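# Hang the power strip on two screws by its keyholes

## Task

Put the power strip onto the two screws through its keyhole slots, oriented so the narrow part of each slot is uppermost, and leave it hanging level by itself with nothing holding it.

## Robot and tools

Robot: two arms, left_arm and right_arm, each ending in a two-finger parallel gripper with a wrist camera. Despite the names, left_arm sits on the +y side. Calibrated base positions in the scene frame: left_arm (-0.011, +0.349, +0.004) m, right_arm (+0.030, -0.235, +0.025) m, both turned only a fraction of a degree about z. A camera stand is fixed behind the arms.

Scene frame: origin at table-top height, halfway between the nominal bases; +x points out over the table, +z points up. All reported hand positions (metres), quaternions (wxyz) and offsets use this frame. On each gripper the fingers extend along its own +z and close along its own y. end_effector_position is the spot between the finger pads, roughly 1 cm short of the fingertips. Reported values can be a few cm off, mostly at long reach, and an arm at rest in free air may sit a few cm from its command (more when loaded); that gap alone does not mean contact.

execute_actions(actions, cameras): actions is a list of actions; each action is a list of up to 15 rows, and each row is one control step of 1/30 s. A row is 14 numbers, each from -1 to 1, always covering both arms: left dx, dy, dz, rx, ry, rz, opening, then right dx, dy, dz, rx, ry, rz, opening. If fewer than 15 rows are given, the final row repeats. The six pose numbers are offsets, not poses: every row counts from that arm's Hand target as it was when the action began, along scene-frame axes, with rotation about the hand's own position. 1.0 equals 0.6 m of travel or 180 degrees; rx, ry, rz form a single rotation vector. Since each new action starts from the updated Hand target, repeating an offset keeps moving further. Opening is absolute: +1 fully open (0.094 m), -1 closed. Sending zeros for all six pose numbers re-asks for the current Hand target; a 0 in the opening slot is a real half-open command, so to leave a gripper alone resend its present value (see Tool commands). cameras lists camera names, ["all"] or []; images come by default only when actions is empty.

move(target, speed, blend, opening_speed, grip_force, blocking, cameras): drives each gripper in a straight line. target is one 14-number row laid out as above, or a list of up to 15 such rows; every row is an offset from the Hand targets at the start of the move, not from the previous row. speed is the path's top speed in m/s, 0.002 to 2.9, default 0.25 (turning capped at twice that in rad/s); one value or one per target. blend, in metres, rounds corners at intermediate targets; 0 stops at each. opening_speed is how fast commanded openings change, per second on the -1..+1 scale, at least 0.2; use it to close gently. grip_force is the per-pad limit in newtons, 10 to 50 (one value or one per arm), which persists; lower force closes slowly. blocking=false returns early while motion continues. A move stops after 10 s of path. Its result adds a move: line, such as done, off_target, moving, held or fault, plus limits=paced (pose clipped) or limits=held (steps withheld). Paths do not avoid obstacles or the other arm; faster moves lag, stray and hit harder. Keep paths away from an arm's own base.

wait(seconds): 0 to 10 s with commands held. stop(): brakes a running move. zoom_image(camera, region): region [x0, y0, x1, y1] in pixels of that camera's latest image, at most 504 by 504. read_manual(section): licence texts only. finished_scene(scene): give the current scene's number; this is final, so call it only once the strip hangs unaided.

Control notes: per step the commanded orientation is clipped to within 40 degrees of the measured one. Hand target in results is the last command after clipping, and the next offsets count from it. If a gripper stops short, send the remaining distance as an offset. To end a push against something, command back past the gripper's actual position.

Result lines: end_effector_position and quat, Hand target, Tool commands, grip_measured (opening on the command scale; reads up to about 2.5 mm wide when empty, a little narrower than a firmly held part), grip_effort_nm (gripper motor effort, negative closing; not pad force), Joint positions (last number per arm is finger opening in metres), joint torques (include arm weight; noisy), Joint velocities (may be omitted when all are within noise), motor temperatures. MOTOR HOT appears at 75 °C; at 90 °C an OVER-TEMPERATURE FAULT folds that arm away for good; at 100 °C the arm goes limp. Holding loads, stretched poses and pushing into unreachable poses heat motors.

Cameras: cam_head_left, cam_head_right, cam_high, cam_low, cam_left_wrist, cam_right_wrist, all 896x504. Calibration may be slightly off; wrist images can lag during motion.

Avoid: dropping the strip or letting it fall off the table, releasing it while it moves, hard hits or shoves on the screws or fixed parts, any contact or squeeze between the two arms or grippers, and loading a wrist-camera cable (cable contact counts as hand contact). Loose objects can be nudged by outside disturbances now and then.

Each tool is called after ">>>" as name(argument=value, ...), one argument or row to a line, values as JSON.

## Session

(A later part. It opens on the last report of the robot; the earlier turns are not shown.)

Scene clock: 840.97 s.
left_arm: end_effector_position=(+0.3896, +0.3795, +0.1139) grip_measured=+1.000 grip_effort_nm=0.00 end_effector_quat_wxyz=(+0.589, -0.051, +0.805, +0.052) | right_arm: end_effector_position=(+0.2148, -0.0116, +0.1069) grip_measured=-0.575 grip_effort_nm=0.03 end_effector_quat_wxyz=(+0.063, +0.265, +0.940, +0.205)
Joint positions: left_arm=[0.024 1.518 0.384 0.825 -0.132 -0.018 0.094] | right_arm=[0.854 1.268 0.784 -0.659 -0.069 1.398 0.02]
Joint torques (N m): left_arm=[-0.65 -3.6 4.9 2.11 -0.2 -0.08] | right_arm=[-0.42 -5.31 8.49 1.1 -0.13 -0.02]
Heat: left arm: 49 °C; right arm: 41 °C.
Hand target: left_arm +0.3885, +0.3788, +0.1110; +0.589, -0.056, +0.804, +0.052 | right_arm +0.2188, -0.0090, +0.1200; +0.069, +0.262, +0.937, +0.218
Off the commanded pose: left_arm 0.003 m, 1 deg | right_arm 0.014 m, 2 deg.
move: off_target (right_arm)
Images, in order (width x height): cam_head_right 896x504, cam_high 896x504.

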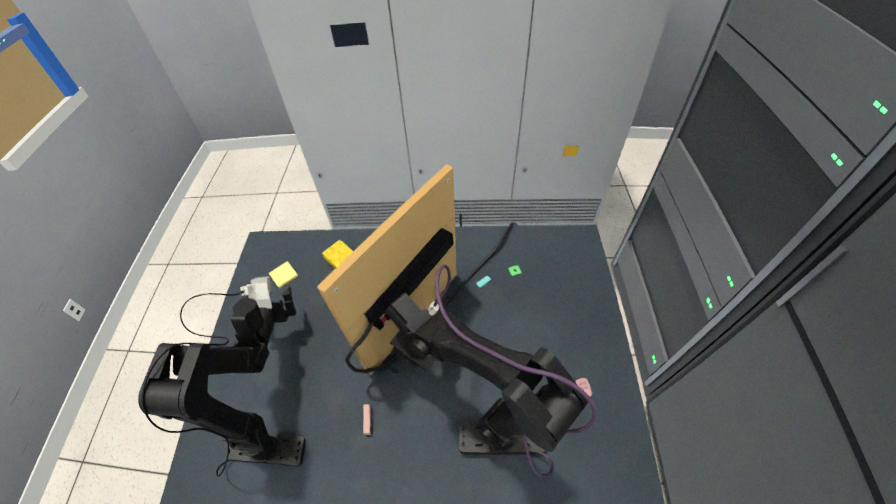

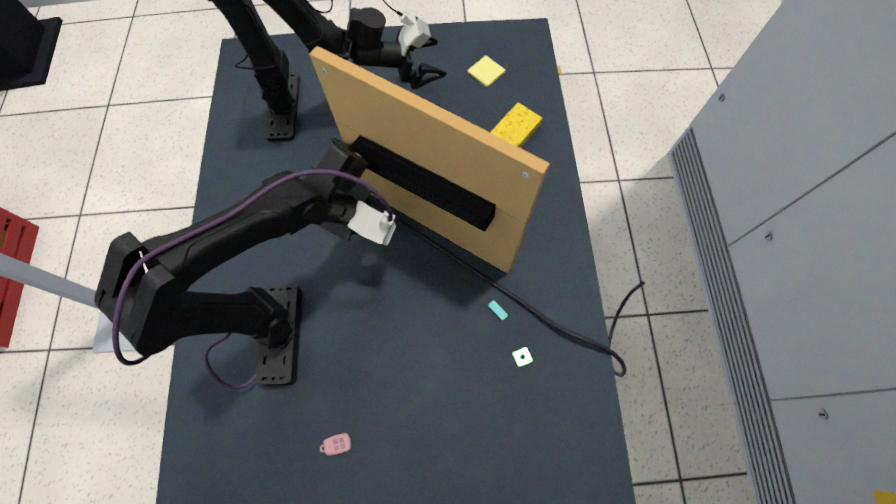

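>>> move(
  target=[
    [0,0,0,0,0,0,1,-0.0300,-0.1200,0.0800,0,0,0,-0.574],
    [0,0,0,0,0,0,1,0.0300,-0.2500,0.2000,0,0,0,-0.574],
  ],
  speed=0.2,
  blend=[0.03, 0],
  cameras=["cam_high", "cam_head_right"],
)

>>> zoom_image(
  camera="cam_high",
  region=[460, 180, 540, 240],
)

>>> zoom_image(
  camera="cam_head_right",
  region=[420, 205, 470, 247],
)

>>> zoom_image(
  camera="cam_head_right",
  region=[340, 290, 400, 340],
)

Scene clock: 843.67 s.
left_arm: end_effector_position=(+0.3896, +0.3795, +0.1139) grip_measured=+1.000 grip_effort_nm=0.00 end_effector_quat_wxyz=(+0.589, -0.051, +0.805, +0.052) | right_arm: end_effector_position=(+0.2355, -0.1599, +0.2325) grip_measured=-0.575 grip_effort_nm=0.03 end_effector_quat_wxyz=(+0.066, +0.266, +0.938, +0.212)
Joint positions: left_arm=[0.024 1.518 0.384 0.825 -0.132 -0.018 0.094] | right_arm=[0.075 1.12 1.209 -1.382 -0.356 0.658 0.02]
Joint torques (N m): left_arm=[-0.66 -3.6 4.89 2.11 -0.2 -0.08] | right_arm=[-0.36 -1.36 8.05 0.9 -0.26 -0.09]
Heat: left arm: 49 °C; right arm: 41 °C.
Hand target: left_arm +0.3885, +0.3788, +0.1110; +0.589, -0.056, +0.804, +0.052 | right_arm +0.2367, -0.1591, +0.2400; +0.069, +0.262, +0.937, +0.218
Off the commanded pose: left_arm 0.003 m, 1 deg | right_arm 0.008 m, 1 deg.
move: done
Images, in order (width x height): cam_head_right 896x504, cam_high 896x504.

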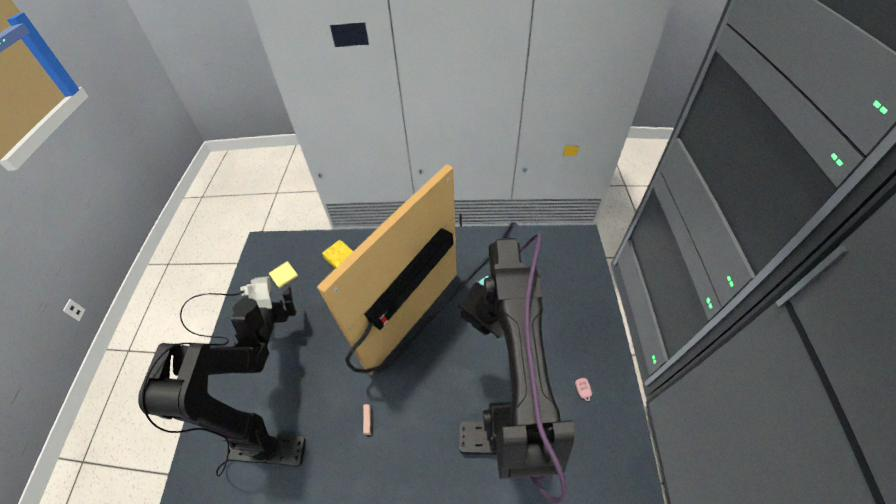

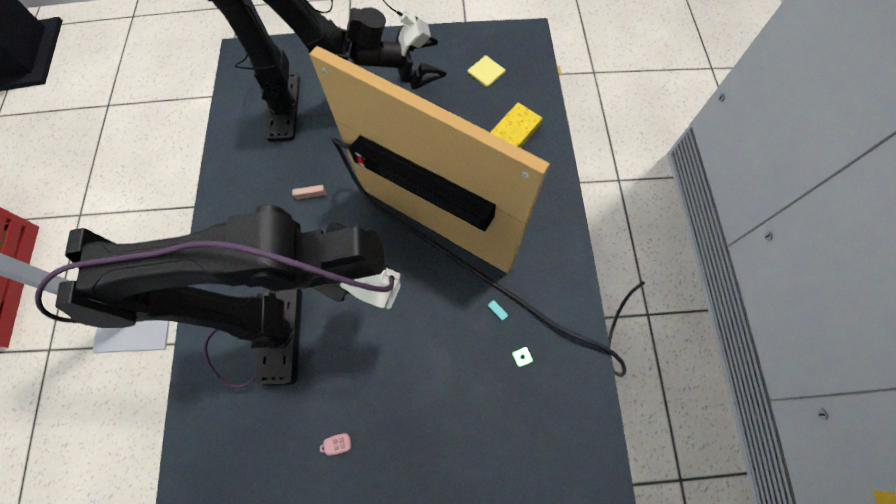

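Scaled by 6.300 from the camera's 896x504 image, which has a finer 1280x720 frame.

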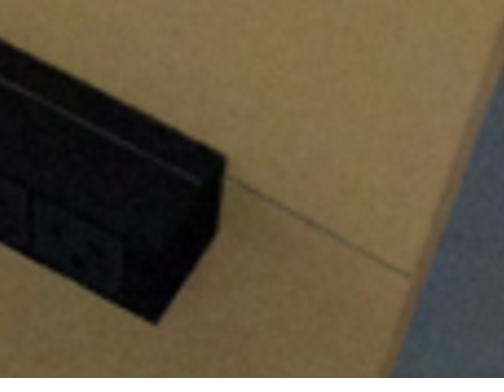

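Scaled by 10.080 from the camera's 896x504 image, which has a finer 1280x720 frame.

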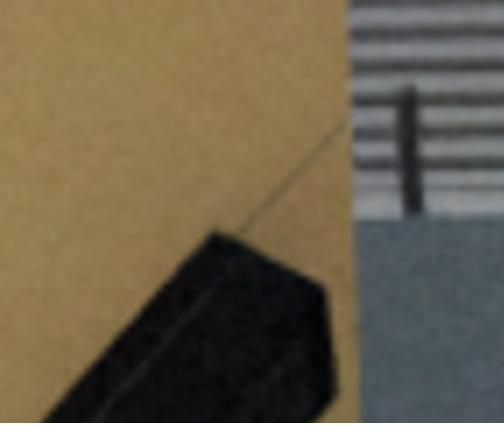

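Scaled by 8.400 from the camera's 896x504 image, which has a finer 1280x720 frame.

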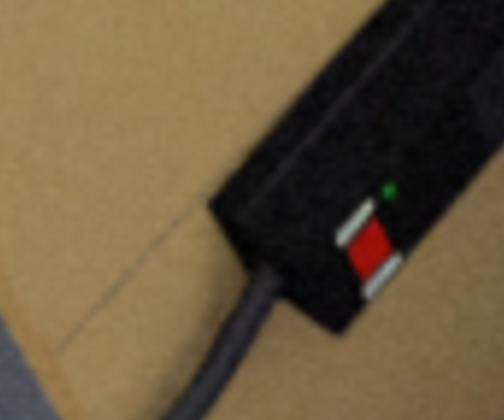

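>>> move(
  target=[
    [0,0,0,0,0,0,1,0.2392,0.0443,0.0300,0.1388,-0.0922,0,-0.9],
    [0,0,0,0,0,0,1,0.2800,0.1057,0.0250,0.1388,-0.0922,0,-0.9],
  ],
  speed=[0.2, 0.03],
  blend=[0.005, 0],
  opening_speed=1.5,
  cameras=["cam_high", "cam_head_right"],
)

>>> zoom_image(
  camera="cam_high",
  region=[430, 170, 530, 245],
)

>>> zoom_image(
  camera="cam_head_right",
  region=[340, 200, 480, 340],
)

Scene clock: 859.93 s.
left_arm: end_effector_position=(+0.3896, +0.3795, +0.1139) grip_measured=+1.000 grip_effort_nm=0.00 end_effector_quat_wxyz=(+0.589, -0.051, +0.805, +0.052) | right_arm: end_effector_position=(+0.3958, -0.0999, +0.2465) grip_measured=-0.899 grip_effort_nm=-0.08 end_effector_quat_wxyz=(+0.130, +0.250, +0.851, +0.443)
Joint positions: left_arm=[0.024 1.518 0.384 0.825 -0.132 -0.018 0.094] | right_arm=[0.055 1.454 1.209 -0.641 -0.738 0.882 0.005]
Joint torques (N m): left_arm=[-0.66 -3.6 4.89 2.11 -0.2 -0.08] | right_arm=[0.94 -5.03 8.35 1.8 -0.35 0.01]
Heat: left arm: 49 °C; right arm: 43 °C.
Hand target: left_arm +0.3885, +0.3788, +0.1110; +0.589, -0.056, +0.804, +0.052 | right_arm +0.4047, -0.0956, +0.2551; +0.145, +0.237, +0.849, +0.450
Off the commanded pose: left_arm 0.003 m, 1 deg | right_arm 0.013 m, 2 deg.
move: off_target (right_arm)
Images, in order (width x height): cam_head_right 896x504, cam_high 896x504.

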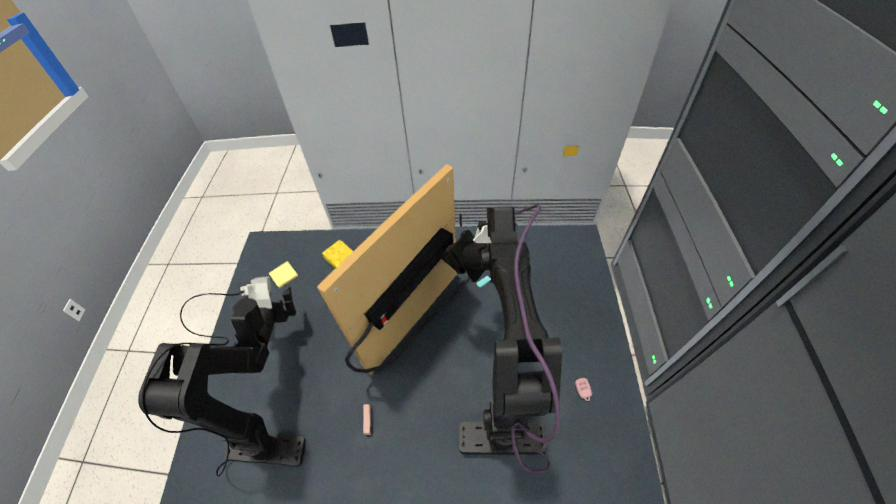

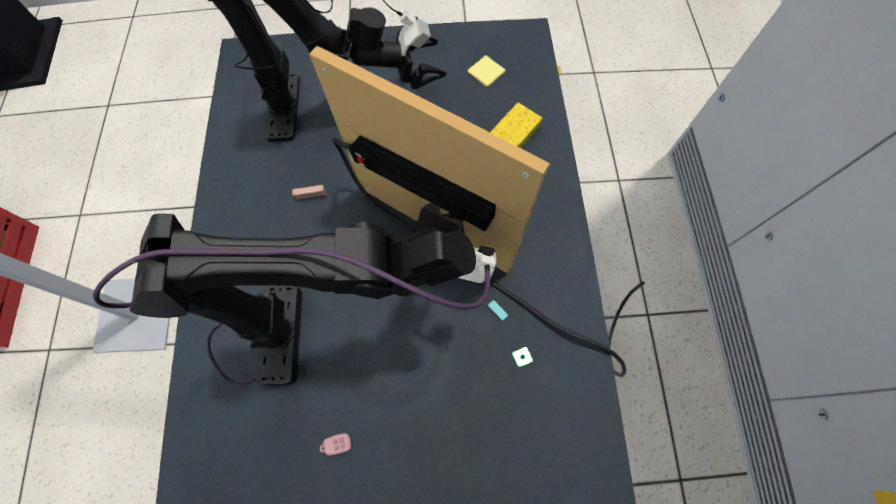

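Scaled by 5.040 from the camera's 896x504 image, which has a finer 1280x720 frame.

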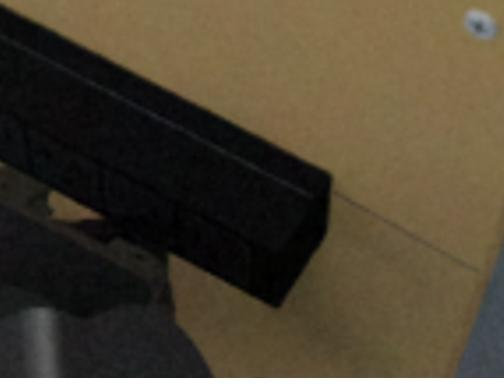

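Scaled by 3.600 from the camera's 896x504 image, which has a finer 1280x720 frame.

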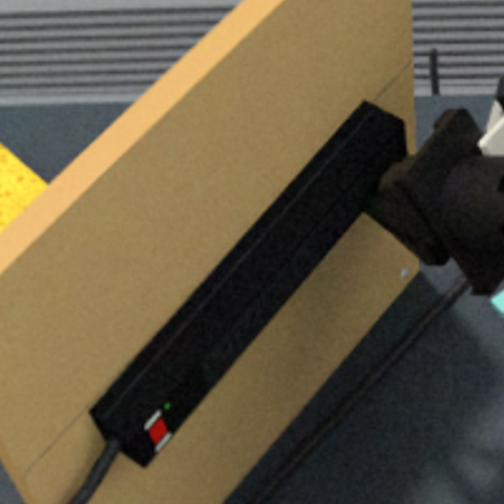

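>>> move(
  target=[
    [0,0,0,0,0,0,1,-0.0369,-0.0555,0.0100,0,0,0,-0.9],
    [0,0,0,0,0,0,1,-0.0369,-0.0555,0.1415,0,0,0,-0.9],
    [0,0,0,0,0,0,1,0.0302,0.0153,0.1332,0,0,0,-0.9],
    [0,0,0,0,0,0,1,0.0302,0.0153,0.0683,0,0,0,-0.9],
    [0,0,0,0,0,0,1,0.0282,0.0133,0.0420,0,0,0,-0.9],
  ],
  speed=[0.08, 0.2, 0.2, 0.1, 0.03],
  blend=[0.01, 0.03, 0.02, 0.005, 0],
)

Scene clock: 864.97 s.
left_arm: end_effector_position=(+0.3896, +0.3795, +0.1139) grip_measured=+1.000 grip_effort_nm=0.00 end_effector_quat_wxyz=(+0.589, -0.051, +0.805, +0.052) | right_arm: end_effector_position=(+0.4254, -0.0859, +0.2737) grip_measured=-0.899 grip_effort_nm=-0.07 end_effector_quat_wxyz=(+0.133, +0.241, +0.851, +0.448)
Joint positions: left_arm=[0.024 1.518 0.384 0.825 -0.132 -0.018 0.094] | right_arm=[0.091 1.567 1.409 -0.696 -0.727 0.906 0.005]
Joint torques (N m): left_arm=[-0.66 -3.6 4.9 2.11 -0.2 -0.08] | right_arm=[-0.27 -9.77 5.31 1.63 -0.3 0.05]
Heat: left arm: 49 °C; right arm: 43 °C.
Hand target: left_arm +0.3885, +0.3788, +0.1110; +0.589, -0.056, +0.804, +0.052 | right_arm +0.4217, -0.0876, +0.2803; +0.145, +0.237, +0.848, +0.450
Off the commanded pose: left_arm 0.003 m, 1 deg | right_arm 0.008 m, 1 deg.
move: done; blend cut to 0.0294 m at target 2, 0.0195 m at target 3

>>> move(
  target=[
    [0,0,0,0,0,0,1,0.0,0.0,-0.0060,0,0,0,-0.9],
    [0,0,0,0,0,0,1,0.0140,-0.0093,-0.0060,0,0,0,-0.9],
  ],
  speed=[0.02, 0.02],
  blend=[0.002, 0],
  cameras=["cam_high"],
)

>>> zoom_image(
  camera="cam_high",
  region=[430, 170, 530, 245],
)

Scene clock: 866.50 s.
left_arm: end_effector_position=(+0.3896, +0.3795, +0.1139) grip_measured=+1.000 grip_effort_nm=0.00 end_effector_quat_wxyz=(+0.589, -0.051, +0.805, +0.052) | right_arm: end_effector_position=(+0.4290, -0.0915, +0.2736) grip_measured=-0.899 grip_effort_nm=-0.07 end_effector_quat_wxyz=(+0.142, +0.241, +0.848, +0.449)
Joint positions: left_arm=[0.024 1.518 0.384 0.825 -0.132 -0.018 0.094] | right_arm=[0.075 1.567 1.402 -0.679 -0.731 0.899 0.005]
Joint torques (N m): left_arm=[-0.66 -3.6 4.9 2.11 -0.21 -0.07] | right_arm=[-0.43 -7.12 7.41 1.49 -0.36 -0.1]
Heat: left arm: 49 °C; right arm: 43 °C.
Hand target: left_arm +0.3885, +0.3788, +0.1110; +0.589, -0.056, +0.804, +0.052 | right_arm +0.4301, -0.0931, +0.2768; +0.145, +0.237, +0.848, +0.450
Off the commanded pose: left_arm 0.003 m, 1 deg | right_arm 0.004 m, 1 deg.
move: done; blend cut to 0.0018 m at target 1
Images, in order (width x height): cam_high 896x504.

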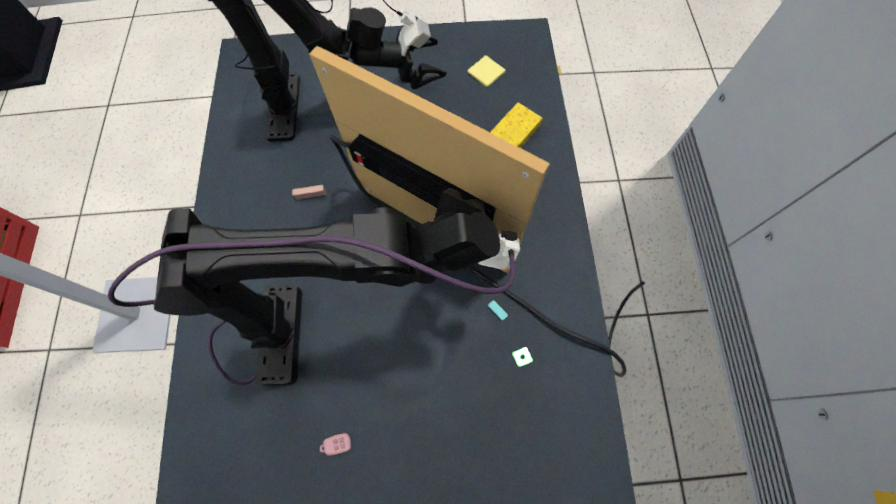

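Scaled by 5.040 from the camera's 896x504 image, which has a finer 1280x720 frame.

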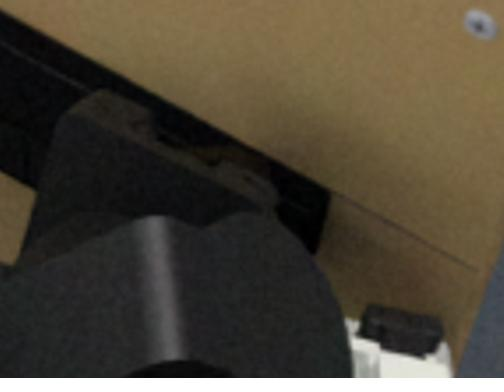

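>>> move(
  target=[
    [0,0,0,0,0,0,1,0.0,0.0,0.0400,0,0,0,-0.9],
    [0,0,0,0,0,0,1,0.0,-0.0100,0.1000,0,0,0,-0.9],
    [0,0,0,0,0,0,1,-0.0500,-0.1700,0.1000,0,0,0,-0.9],
  ],
  speed=[0.02, 0.1, 0.2],
  blend=[0.003, 0.02, 0],
  cameras=["cam_high", "cam_head_right"],
)

>>> zoom_image(
  camera="cam_high",
  region=[430, 170, 530, 245],
)

>>> zoom_image(
  camera="cam_head_right",
  region=[420, 205, 470, 247],
)

Scene clock: 874.33 s.
left_arm: end_effector_position=(+0.3896, +0.3795, +0.1139) grip_measured=+1.000 grip_effort_nm=0.00 end_effector_quat_wxyz=(+0.589, -0.051, +0.805, +0.052) | right_arm: end_effector_position=(+0.3983, -0.1982, +0.3305) grip_measured=-0.899 grip_effort_nm=-0.07 end_effector_quat_wxyz=(+0.145, +0.247, +0.850, +0.442)
Joint positions: left_arm=[0.024 1.518 0.384 0.825 -0.132 -0.018 0.094] | right_arm=[-0.276 1.622 1.747 -1.286 -0.904 0.471 0.005]
Joint torques (N m): left_arm=[-0.66 -3.6 4.89 2.11 -0.2 -0.07] | right_arm=[0.32 -5.71 8.4 1.01 -0.6 -0.07]
Heat: left arm: 49 °C; right arm: 43 °C.
Hand target: left_arm +0.3885, +0.3788, +0.1110; +0.589, -0.056, +0.804, +0.052 | right_arm +0.4000, -0.1951, +0.3369; +0.145, +0.237, +0.849, +0.450
Off the commanded pose: left_arm 0.003 m, 1 deg | right_arm 0.007 m, 1 deg.
move: done; blend cut to 0.0182 m at target 2
Images, in order (width x height): cam_head_right 896x504, cam_high 896x504.

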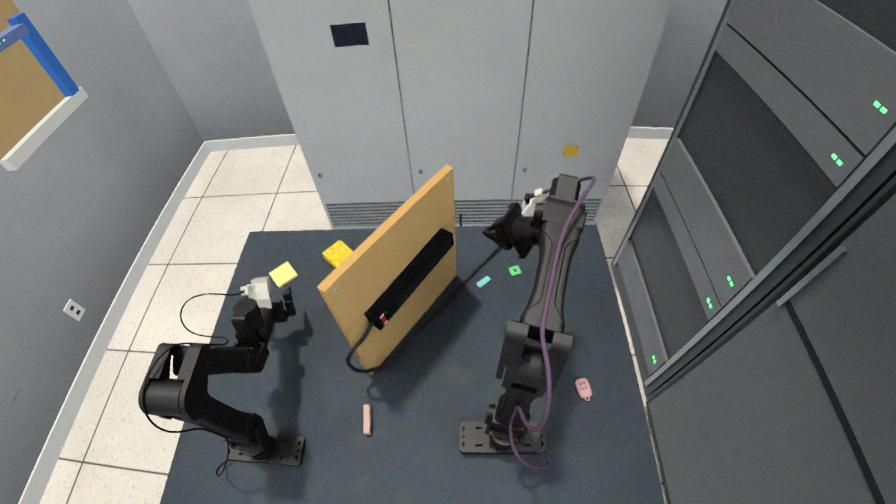

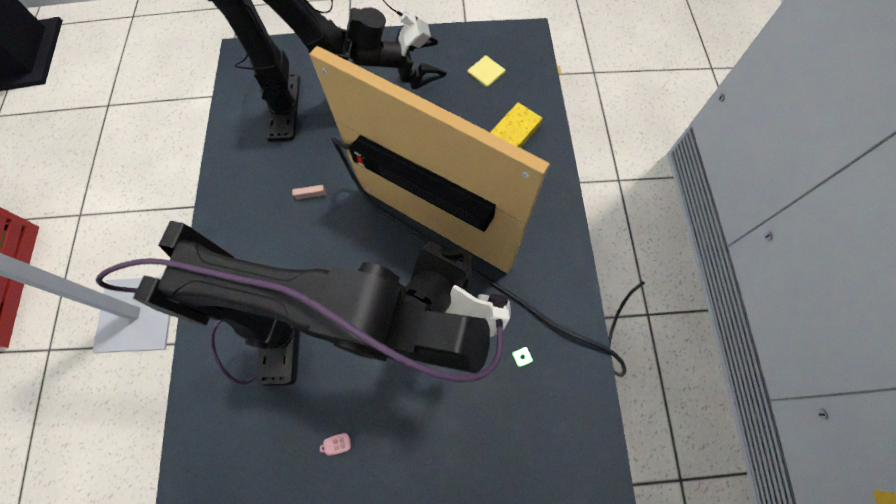

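Scaled by 5.040 from the camera's 896x504 image, which has a finer 1280x720 frame.

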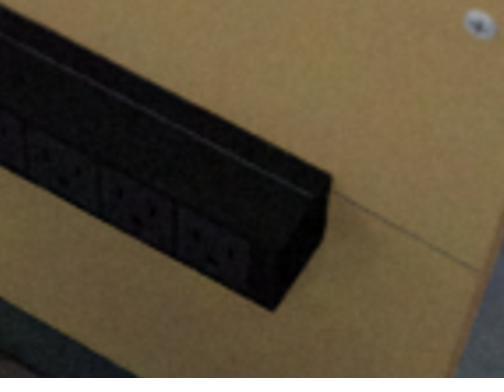

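Scaled by 10.080 from the camera's 896x504 image, which has a finer 1280x720 frame.

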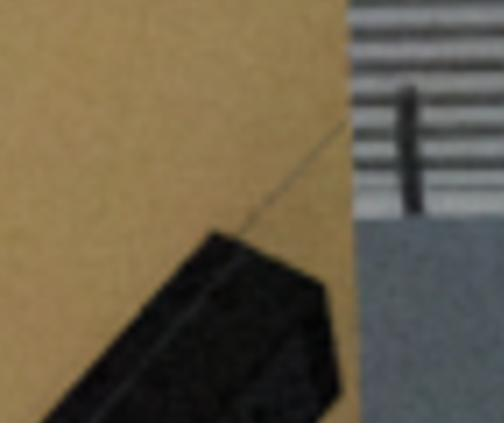

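>>> zoom_image(
  camera="cam_head_right",
  region=[330, 290, 430, 380],
)

>>> zoom_image(
  camera="cam_high",
  region=[320, 120, 480, 260],
)

Scaled by 5.040 from the camera's 896x504 image, which has a finer 1280x720 frame.

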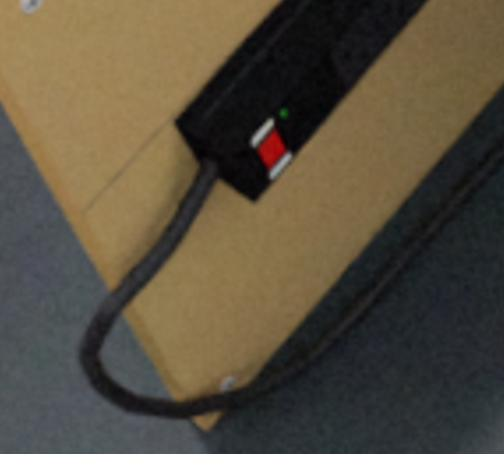

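Scaled by 3.150 from the camera's 896x504 image, which has a finer 1280x720 frame.

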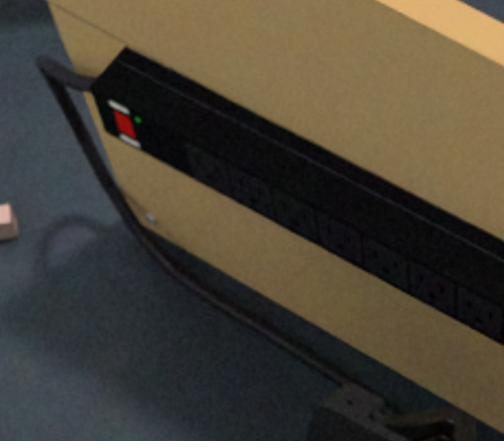

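>>> move(
  target=[
    [0,0,0,0,0,0,1,-0.2000,0.1000,-0.0600,-0.0500,-0.1400,0.1100,-0.3],
    [0,0,0,0,0,0,1,-0.3882,0.3610,-0.2525,-0.1434,-0.4136,0.3247,-0.3],
  ],
  speed=0.25,
  blend=[0.04, 0],
  opening_speed=1.5,
  cameras=["cam_right_wrist"],
)

Scene clock: 890.87 s.
left_arm: end_effector_position=(+0.3896, +0.3795, +0.1139) grip_measured=+1.000 grip_effort_nm=0.00 end_effector_quat_wxyz=(+0.589, -0.051, +0.805, +0.052) | right_arm: end_effector_position=(+0.1674, +0.0202, +0.1874) grip_measured=-0.302 grip_effort_nm=0.08 end_effector_quat_wxyz=(+0.422, -0.510, +0.674, +0.329)
Joint positions: left_arm=[0.024 1.518 0.384 0.825 -0.132 -0.018 0.094] | right_arm=[0.812 0.732 0.406 -0.173 -0.463 -0.225 0.033]
Joint torques (N m): left_arm=[-0.65 -3.62 4.89 2.11 -0.2 -0.07] | right_arm=[0.61 0.1 5.57 2.1 -0.11 -0.02]
Heat: left arm: 49 °C; right arm: 43 °C.
Hand target: left_arm +0.3885, +0.3788, +0.1110; +0.589, -0.056, +0.804, +0.052 | right_arm +0.1671, +0.0215, +0.1853; +0.426, -0.513, +0.669, +0.328
Off the commanded pose: left_arm 0.003 m, 1 deg | right_arm 0.002 m, 1 deg.
move: done
camera_calibration:
cam_right_wrist: T_world_to_cam=[[0.971663, -0.236211, -0.00872784, -0.151378], [-0.185665, -0.739849, -0.646647, 0.203394], [0.146288, 0.629943, -0.76274, 0.195663], [0, 0, 0, 1]] pos_world=[0.156229, -0.00853347, 0.279443]
Images, in order (width x height): cam_right_wrist 896x504.

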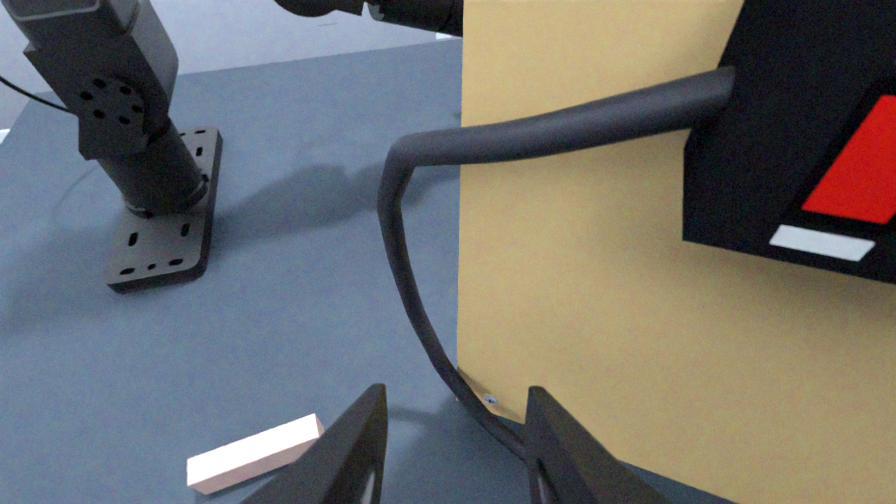

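>>> move(
  target=[
    [0,0,0,0,0,0,1,0.1215,-0.0858,0.2412,-0.0195,0.0513,-0.0819,-0.3],
    [0,0,0,0,0,0,1,0.4215,-0.3025,0.2412,-0.0778,0.2051,-0.3277,-0.3],
    [0,0,0,0,0,0,1,0.6212,-0.3233,-0.0588,-0.1297,0.3418,-0.5462,-0.3],
  ],
  speed=[0.2, 0.3, 0.25],
  blend=[0.04, 0.05, 0],
  cameras=["cam_right_wrist"],
)

Scene clock: 902.77 s.
left_arm: end_effector_position=(+0.3896, +0.3795, +0.1139) grip_measured=+1.000 grip_effort_nm=0.00 end_effector_quat_wxyz=(+0.589, -0.051, +0.805, +0.052) | right_arm: end_effector_position=(+0.5323, -0.1829, +0.1590) grip_measured=-0.301 grip_effort_nm=0.08 end_effector_quat_wxyz=(+0.097, +0.292, +0.952, -0.006)
Joint positions: left_arm=[0.024 1.518 0.384 0.825 -0.132 -0.018 0.094] | right_arm=[0.155 2.515 2.712 -1.597 0.092 0.722 0.033]
Joint torques (N m): left_arm=[-0.68 -3.6 4.9 2.11 -0.21 -0.08] | right_arm=[1.72 -11.28 7.2 0.98 0.06 0.1]
Heat: left arm: 49 °C; right arm: 43 °C.
Hand target: left_arm +0.3885, +0.3788, +0.1110; +0.589, -0.056, +0.804, +0.052 | right_arm +0.5398, -0.1724, +0.1501; +0.066, +0.288, +0.955, -0.020
Off the commanded pose: left_arm 0.003 m, 1 deg | right_arm 0.016 m, 4 deg.
joint read past its limit (right arm) — joint 4 (wrist pitch), lower limit.
joint sent to its limit (right arm) — joint 4 (wrist pitch), lower limit. The joint targets are off in orientation, not in position.
move: off_target (right_arm)
camera_calibration:
cam_right_wrist: T_world_to_cam=[[-0.539163, -0.83967, -0.0652489, 0.148682], [-0.826488, 0.512617, 0.232682, 0.532878], [-0.161928, 0.179381, -0.970362, 0.363337], [0, 0, 0, 1]] pos_world=[0.579416, -0.213495, 0.238278]
Images, in order (width x height): cam_right_wrist 896x504.

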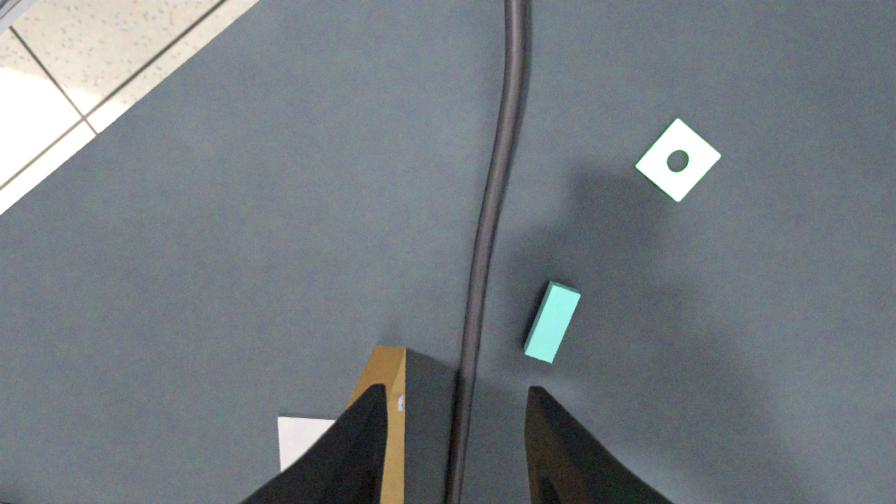

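>>> move(
  target=[
    [0,0,0,0,0,0,1,-0.0153,-0.0230,-0.2000,0,0,0,-0.3],
    [0,0,0,0,0,0,1,-0.0153,-0.0230,-0.2350,0,0,0,-0.3],
  ],
  speed=[0.12, 0.05],
  blend=[0.005, 0],
)

Scene clock: 906.57 s.
left_arm: end_effector_position=(+0.3896, +0.3795, +0.1139) grip_measured=+1.000 grip_effort_nm=0.00 end_effector_quat_wxyz=(+0.589, -0.051, +0.805, +0.052) | right_arm: end_effector_position=(+0.5232, -0.1861, +0.0144) grip_measured=-0.301 grip_effort_nm=0.08 end_effector_quat_wxyz=(+0.050, +0.288, +0.956, -0.027)
Joint positions: left_arm=[0.024 1.518 0.384 0.825 -0.132 -0.018 0.094] | right_arm=[0.151 2.486 2.084 -1.099 0.091 0.712 0.033]
Joint torques (N m): left_arm=[-0.66 -3.6 4.9 2.11 -0.21 -0.08] | right_arm=[-0.17 -14.38 3.37 1.21 0.04 0]
Heat: left arm: 49 °C; right arm: 42 °C.
Hand target: left_arm +0.3885, +0.3788, +0.1110; +0.589, -0.056, +0.804, +0.052 | right_arm +0.5306, -0.1861, +0.0091; +0.066, +0.288, +0.955, -0.020
Off the commanded pose: left_arm 0.003 m, 1 deg | right_arm 0.009 m, 2 deg.
move: done

>>> move(
  target=[
    [0,0,0,0,0,0,1,0,0,0,0,0,0,-0.98],
    [0,0,0,0,0,0,1,0.0700,-0.1050,0.0150,0,0,0,-0.98],
    [0,0,0,0,0,0,1,0.0450,-0.2350,0.0150,0,0,0,-0.98],
  ],
  speed=[0.05, 0.08, 0.08],
  opening_speed=1.0,
  blend=[0, 0.02, 0],
  cameras=["cam_high", "cam_head_right"],
)

>>> zoom_image(
  camera="cam_head_right",
  region=[420, 205, 470, 247],
)

>>> zoom_image(
  camera="cam_head_right",
  region=[330, 290, 430, 380],
)

Scene clock: 910.77 s.
left_arm: end_effector_position=(+0.3896, +0.3795, +0.1139) grip_measured=+1.000 grip_effort_nm=0.00 end_effector_quat_wxyz=(+0.589, -0.051, +0.805, +0.052) | right_arm: end_effector_position=(+0.5529, -0.3094, +0.0153) grip_measured=-0.823 grip_effort_nm=-1.03 end_effector_quat_wxyz=(+0.045, +0.282, +0.958, -0.004)
Joint positions: left_arm=[0.024 1.518 0.384 0.825 -0.132 -0.018 0.094] | right_arm=[-0.115 2.658 2.413 -1.237 0.022 0.436 0.008]
Joint torques (N m): left_arm=[-0.66 -3.6 4.89 2.1 -0.21 -0.08] | right_arm=[-1.76 -16.31 4.38 1.08 0.31 -0.03]
Heat: left arm: 49 °C; right arm: 42 °C.
Hand target: left_arm +0.3885, +0.3788, +0.1110; +0.589, -0.056, +0.804, +0.052 | right_arm +0.5577, -0.3271, +0.0181; +0.066, +0.288, +0.955, -0.020
Off the commanded pose: left_arm 0.003 m, 1 deg | right_arm 0.019 m, 3 deg.
move: off_target (right_arm)
Images, in order (width x height): cam_head_right 896x504, cam_high 896x504.

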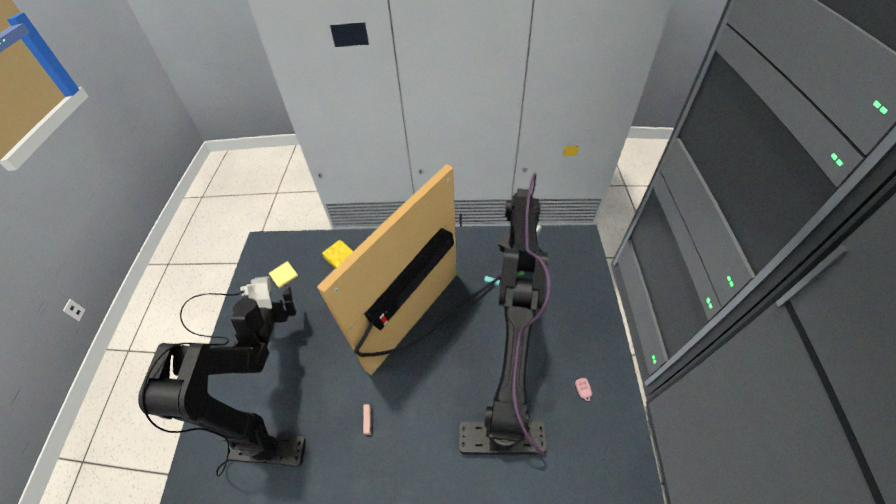

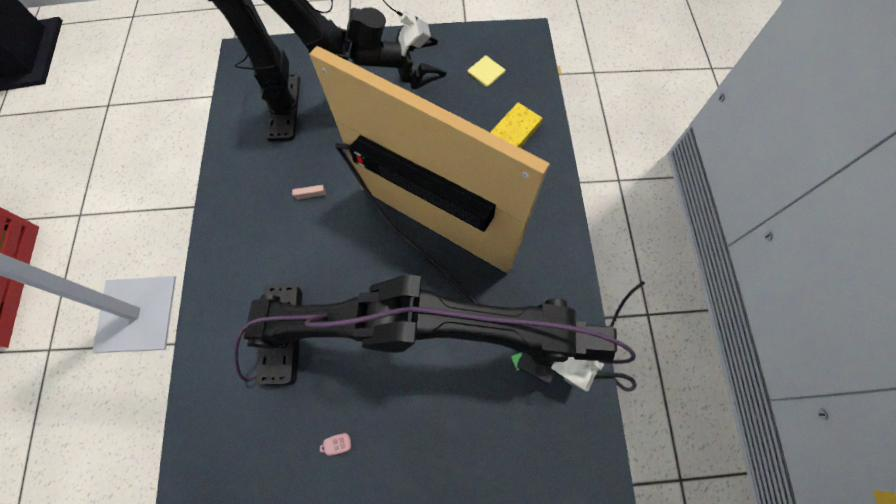

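Scaled by 10.080 from the camera's 896x504 image, which has a finer 1280x720 frame.

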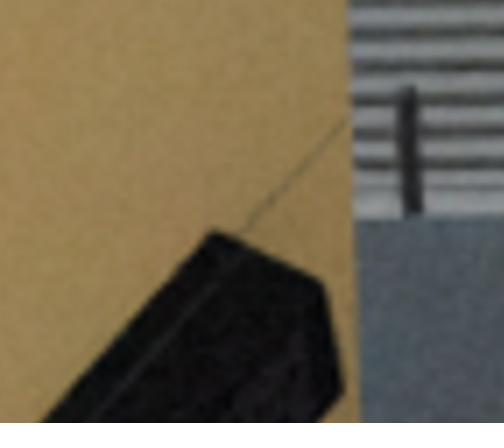

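Scaled by 5.040 from the camera's 896x504 image, which has a finer 1280x720 frame.

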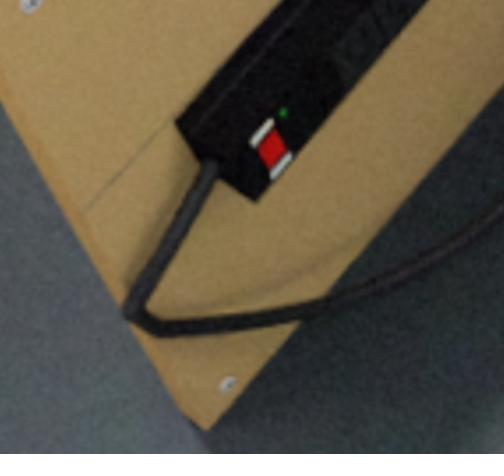

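>>> move(
  target=[
    [0,0,0,0,0,0,1,-0.0200,0.0250,-0.0050,0,0,0,-0.98],
    [0,0,0,0,0,0,1,-0.0200,0.0250,-0.0050,0,0,0,-0.4],
    [0,0,0,0,0,0,1,-0.0300,0.0250,0.2000,0,0,0,-0.4],
  ],
  speed=[0.05, 0.05, 0.15],
  opening_speed=0.8,
  blend=[0, 0, 0],
  cameras=["cam_high", "cam_head_right"],
)

>>> zoom_image(
  camera="cam_head_right",
  region=[330, 200, 510, 380],
)

>>> zoom_image(
  camera="cam_high",
  region=[320, 110, 560, 320],
)

Scene clock: 915.23 s.
left_arm: end_effector_position=(+0.3896, +0.3795, +0.1139) grip_measured=+1.000 grip_effort_nm=0.00 end_effector_quat_wxyz=(+0.589, -0.051, +0.805, +0.052) | right_arm: end_effector_position=(+0.5417, -0.3082, +0.1411) grip_measured=-0.401 grip_effort_nm=0.07 end_effector_quat_wxyz=(+0.091, +0.285, +0.954, -0.010)
Joint positions: left_arm=[0.024 1.518 0.384 0.825 -0.132 -0.018 0.094] | right_arm=[-0.106 2.568 2.74 -1.566 0.049 0.449 0.028]
Joint torques (N m): left_arm=[-0.66 -3.59 4.89 2.11 -0.2 -0.08] | right_arm=[-0.31 -13.35 6.38 0.7 0.11 0.04]
Heat: left arm: 49 °C; right arm: 42 °C.
Hand target: left_arm +0.3885, +0.3788, +0.1110; +0.589, -0.056, +0.804, +0.052 | right_arm +0.5397, -0.3122, +0.1381; +0.066, +0.288, +0.955, -0.020
Off the commanded pose: left_arm 0.003 m, 1 deg | right_arm 0.005 m, 3 deg.
joint sent to its limit (right arm) — joint 4 (wrist pitch), lower limit. The joint targets still meet the commanded pose.
move: off_target (right_arm)
Images, in order (width x height): cam_head_right 896x504, cam_high 896x504.

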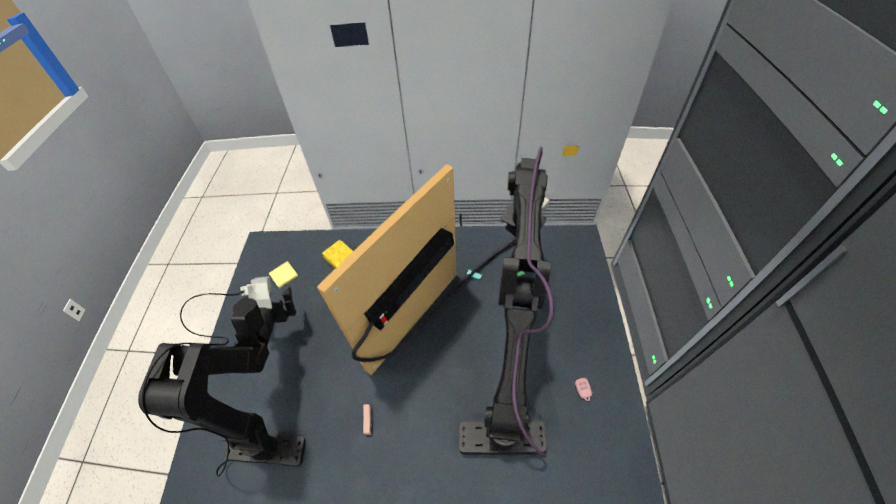

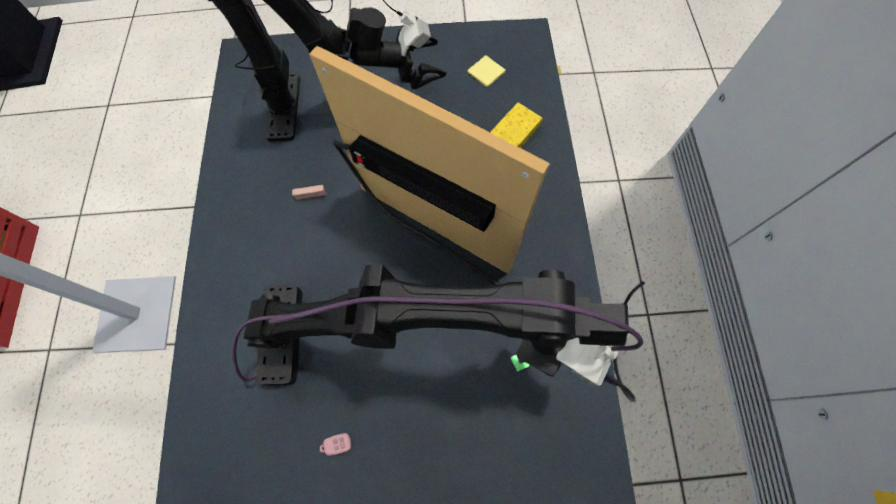

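Scaled by 2.800 from the camera's 896x504 image, which has a finer 1280x720 frame.

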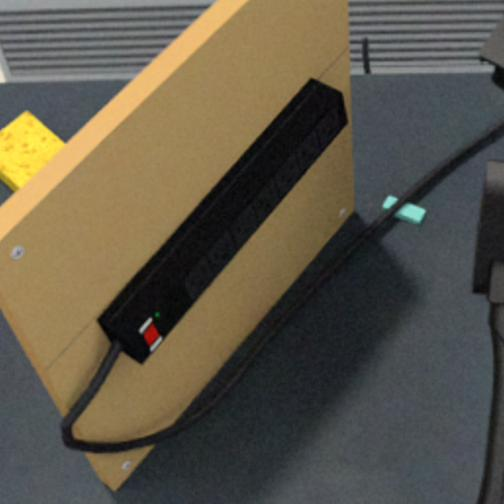

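Scaled by 2.100 from the camera's 896x504 image, which has a finer 1280x720 frame.

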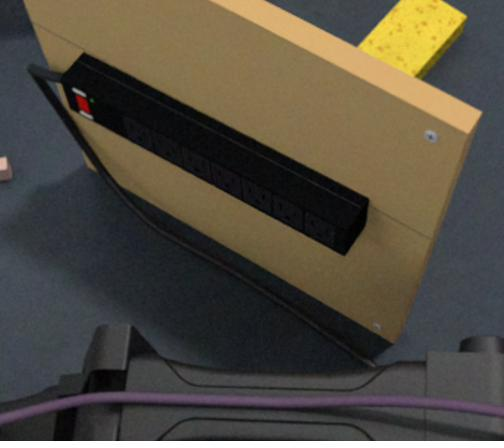

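>>> move(
  target=[
    [0,0,0,0,0,0,1,-0.0667,0.1000,0.3333,0.1118,-0.0575,0.0136,-0.9],
    [0,0,0,0,0,0,1,-0.1948,0.3763,0.3282,0.2795,-0.1437,0.0340,-0.9],
    [0,0,0,0,0,0,1,-0.1948,0.3763,0.2633,0.2795,-0.1437,0.0340,-0.9],
    [0,0,0,0,0,0,1,-0.1967,0.3743,0.2348,0.2795,-0.1437,0.0340,-0.9],
  ],
  speed=[0.25, 0.25, 0.1, 0.03],
  blend=[0.05, 0.02, 0.005, 0],
  opening_speed=1.5,
)

Scene clock: 920.10 s.
left_arm: end_effector_position=(+0.3896, +0.3795, +0.1139) grip_measured=+1.000 grip_effort_nm=0.00 end_effector_quat_wxyz=(+0.589, -0.051, +0.805, +0.052) | right_arm: end_effector_position=(+0.4266, -0.0874, +0.2741) grip_measured=-0.899 grip_effort_nm=-0.07 end_effector_quat_wxyz=(+0.138, +0.241, +0.850, +0.448)
Joint positions: left_arm=[0.024 1.518 0.384 0.825 -0.132 -0.018 0.094] | right_arm=[0.088 1.564 1.405 -0.687 -0.725 0.905 0.005]
Joint torques (N m): left_arm=[-0.66 -3.62 4.9 2.1 -0.21 -0.07] | right_arm=[-0.17 -9.52 5.24 1.56 -0.33 0.05]
Heat: left arm: 49 °C; right arm: 42 °C.
Hand target: left_arm +0.3885, +0.3788, +0.1110; +0.589, -0.056, +0.804, +0.052 | right_arm +0.4217, -0.0876, +0.2790; +0.145, +0.237, +0.849, +0.451
Off the commanded pose: left_arm 0.003 m, 1 deg | right_arm 0.007 m, 1 deg.
move: done; blend cut to 0.0195 m at target 2

>>> move(
  target=[
    [0,0,0,0,0,0,1,0.0,0.0,0.0400,0,0,0,-0.9],
    [0,0,0,0,0,0,1,0.0,-0.0100,0.1000,0,0,0,-0.9],
    [0,0,0,0,0,0,1,-0.0400,-0.1700,0.1000,0,0,0,-0.9],
  ],
  speed=[0.03, 0.12, 0.25],
  blend=[0.003, 0.02, 0],
  cameras=["cam_head_right"],
)

>>> zoom_image(
  camera="cam_head_right",
  region=[420, 205, 470, 247],
)

>>> zoom_image(
  camera="cam_head_right",
  region=[340, 290, 400, 340],
)

Scene clock: 923.13 s.
left_arm: end_effector_position=(+0.3896, +0.3795, +0.1139) grip_measured=+1.000 grip_effort_nm=0.00 end_effector_quat_wxyz=(+0.589, -0.051, +0.805, +0.052) | right_arm: end_effector_position=(+0.3962, -0.1933, +0.3325) grip_measured=-0.899 grip_effort_nm=-0.07 end_effector_quat_wxyz=(+0.145, +0.247, +0.850, +0.442)
Joint positions: left_arm=[0.024 1.518 0.384 0.825 -0.132 -0.018 0.094] | right_arm=[-0.262 1.606 1.736 -1.274 -0.899 0.494 0.005]
Joint torques (N m): left_arm=[-0.65 -3.6 4.89 2.11 -0.2 -0.08] | right_arm=[0.24 -5.81 8.35 1.02 -0.58 -0.08]
Heat: left arm: 49 °C; right arm: 42 °C.
Hand target: left_arm +0.3885, +0.3788, +0.1110; +0.589, -0.056, +0.804, +0.052 | right_arm +0.3977, -0.1896, +0.3390; +0.145, +0.237, +0.848, +0.451
Off the commanded pose: left_arm 0.003 m, 1 deg | right_arm 0.008 m, 2 deg.
move: done; blend cut to 0.0182 m at target 2
Images, in order (width x height): cam_head_right 896x504.

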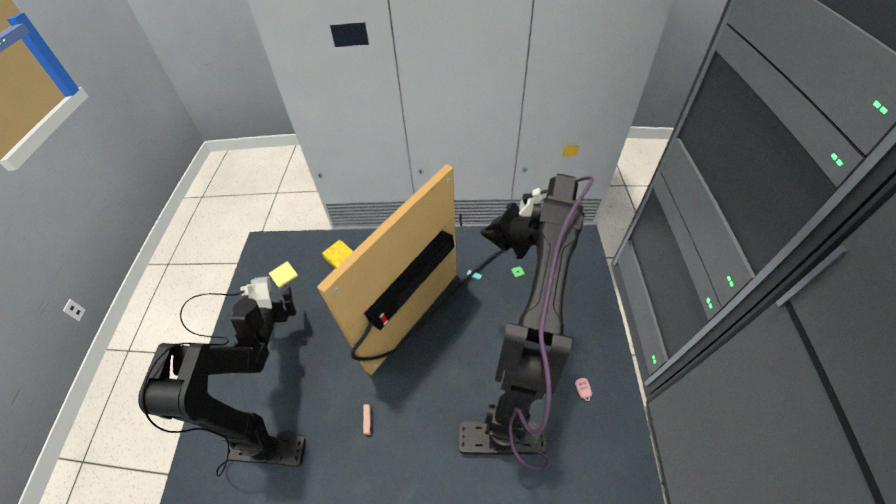

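Scaled by 10.080 from the camera's 896x504 image, which has a finer 1280x720 frame.

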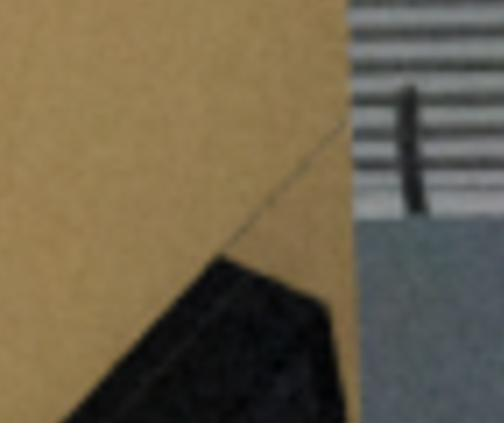

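Scaled by 8.400 from the camera's 896x504 image, which has a finer 1280x720 frame.

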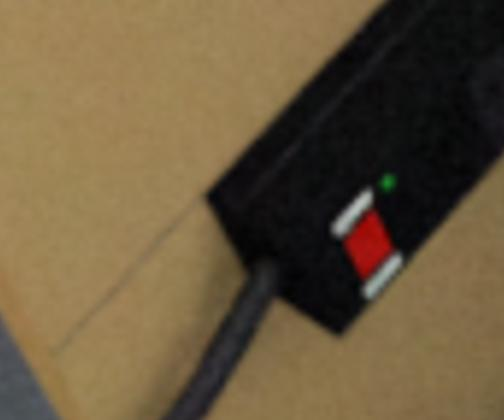

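>>> wait(
  seconds=0.5,
  cameras=["cam_high"],
)

>>> zoom_image(
  camera="cam_high",
  region=[320, 110, 560, 320],
)

>>> zoom_image(
  camera="cam_high",
  region=[460, 180, 540, 240],
)

Scene clock: 924.23 s.
left_arm: end_effector_position=(+0.3896, +0.3795, +0.1139) grip_measured=+1.000 grip_effort_nm=0.00 end_effector_quat_wxyz=(+0.589, -0.051, +0.805, +0.052) | right_arm: end_effector_position=(+0.3962, -0.1933, +0.3325) grip_measured=-0.899 grip_effort_nm=-0.07 end_effector_quat_wxyz=(+0.145, +0.247, +0.850, +0.442)
Joint positions: left_arm=[0.024 1.518 0.384 0.825 -0.132 -0.018 0.094] | right_arm=[-0.262 1.606 1.736 -1.274 -0.899 0.493 0.005]
Joint torques (N m): left_arm=[-0.66 -3.62 4.89 2.11 -0.21 -0.08] | right_arm=[0.5 -5.48 8.17 1.01 -0.55 -0.1]
Heat: left arm: 49 °C; right arm: 42 °C.
Hand target: left_arm +0.3885, +0.3788, +0.1110; +0.589, -0.056, +0.804, +0.052 | right_arm +0.3977, -0.1896, +0.3390; +0.145, +0.237, +0.848, +0.451
Tool commands: left_gripper/opening=+1.0 right_gripper/opening=-0.9
Off the commanded pose: left_arm 0.003 m, 1 deg | right_arm 0.008 m, 2 deg.
wait: 0.50 s; at rest from the start
Images, in order (width x height): cam_high 896x504.

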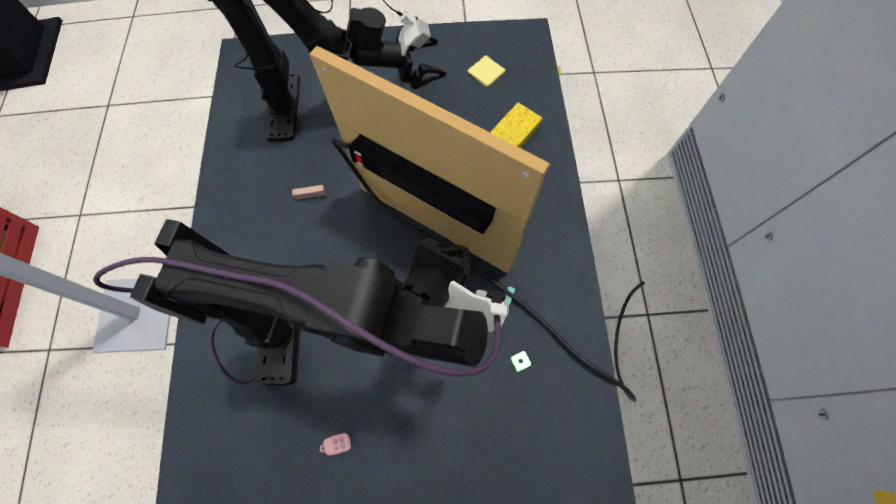

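Scaled by 2.100 from the camera's 896x504 image, which has a finer 1280x720 frame.

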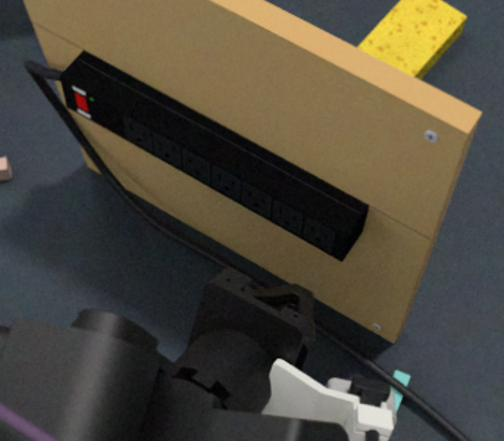

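Scaled by 6.300 from the camera's 896x504 image, which has a finer 1280x720 frame.

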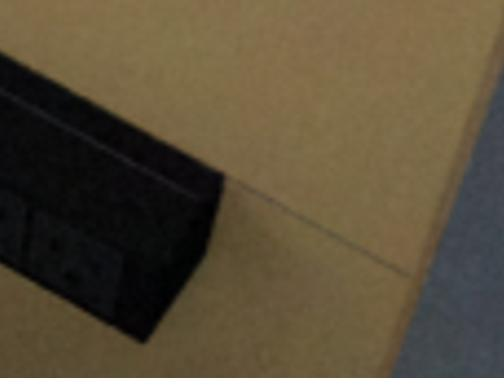

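>>> finished_scene(
  scene=2,
)

The scene is finished: the task was done.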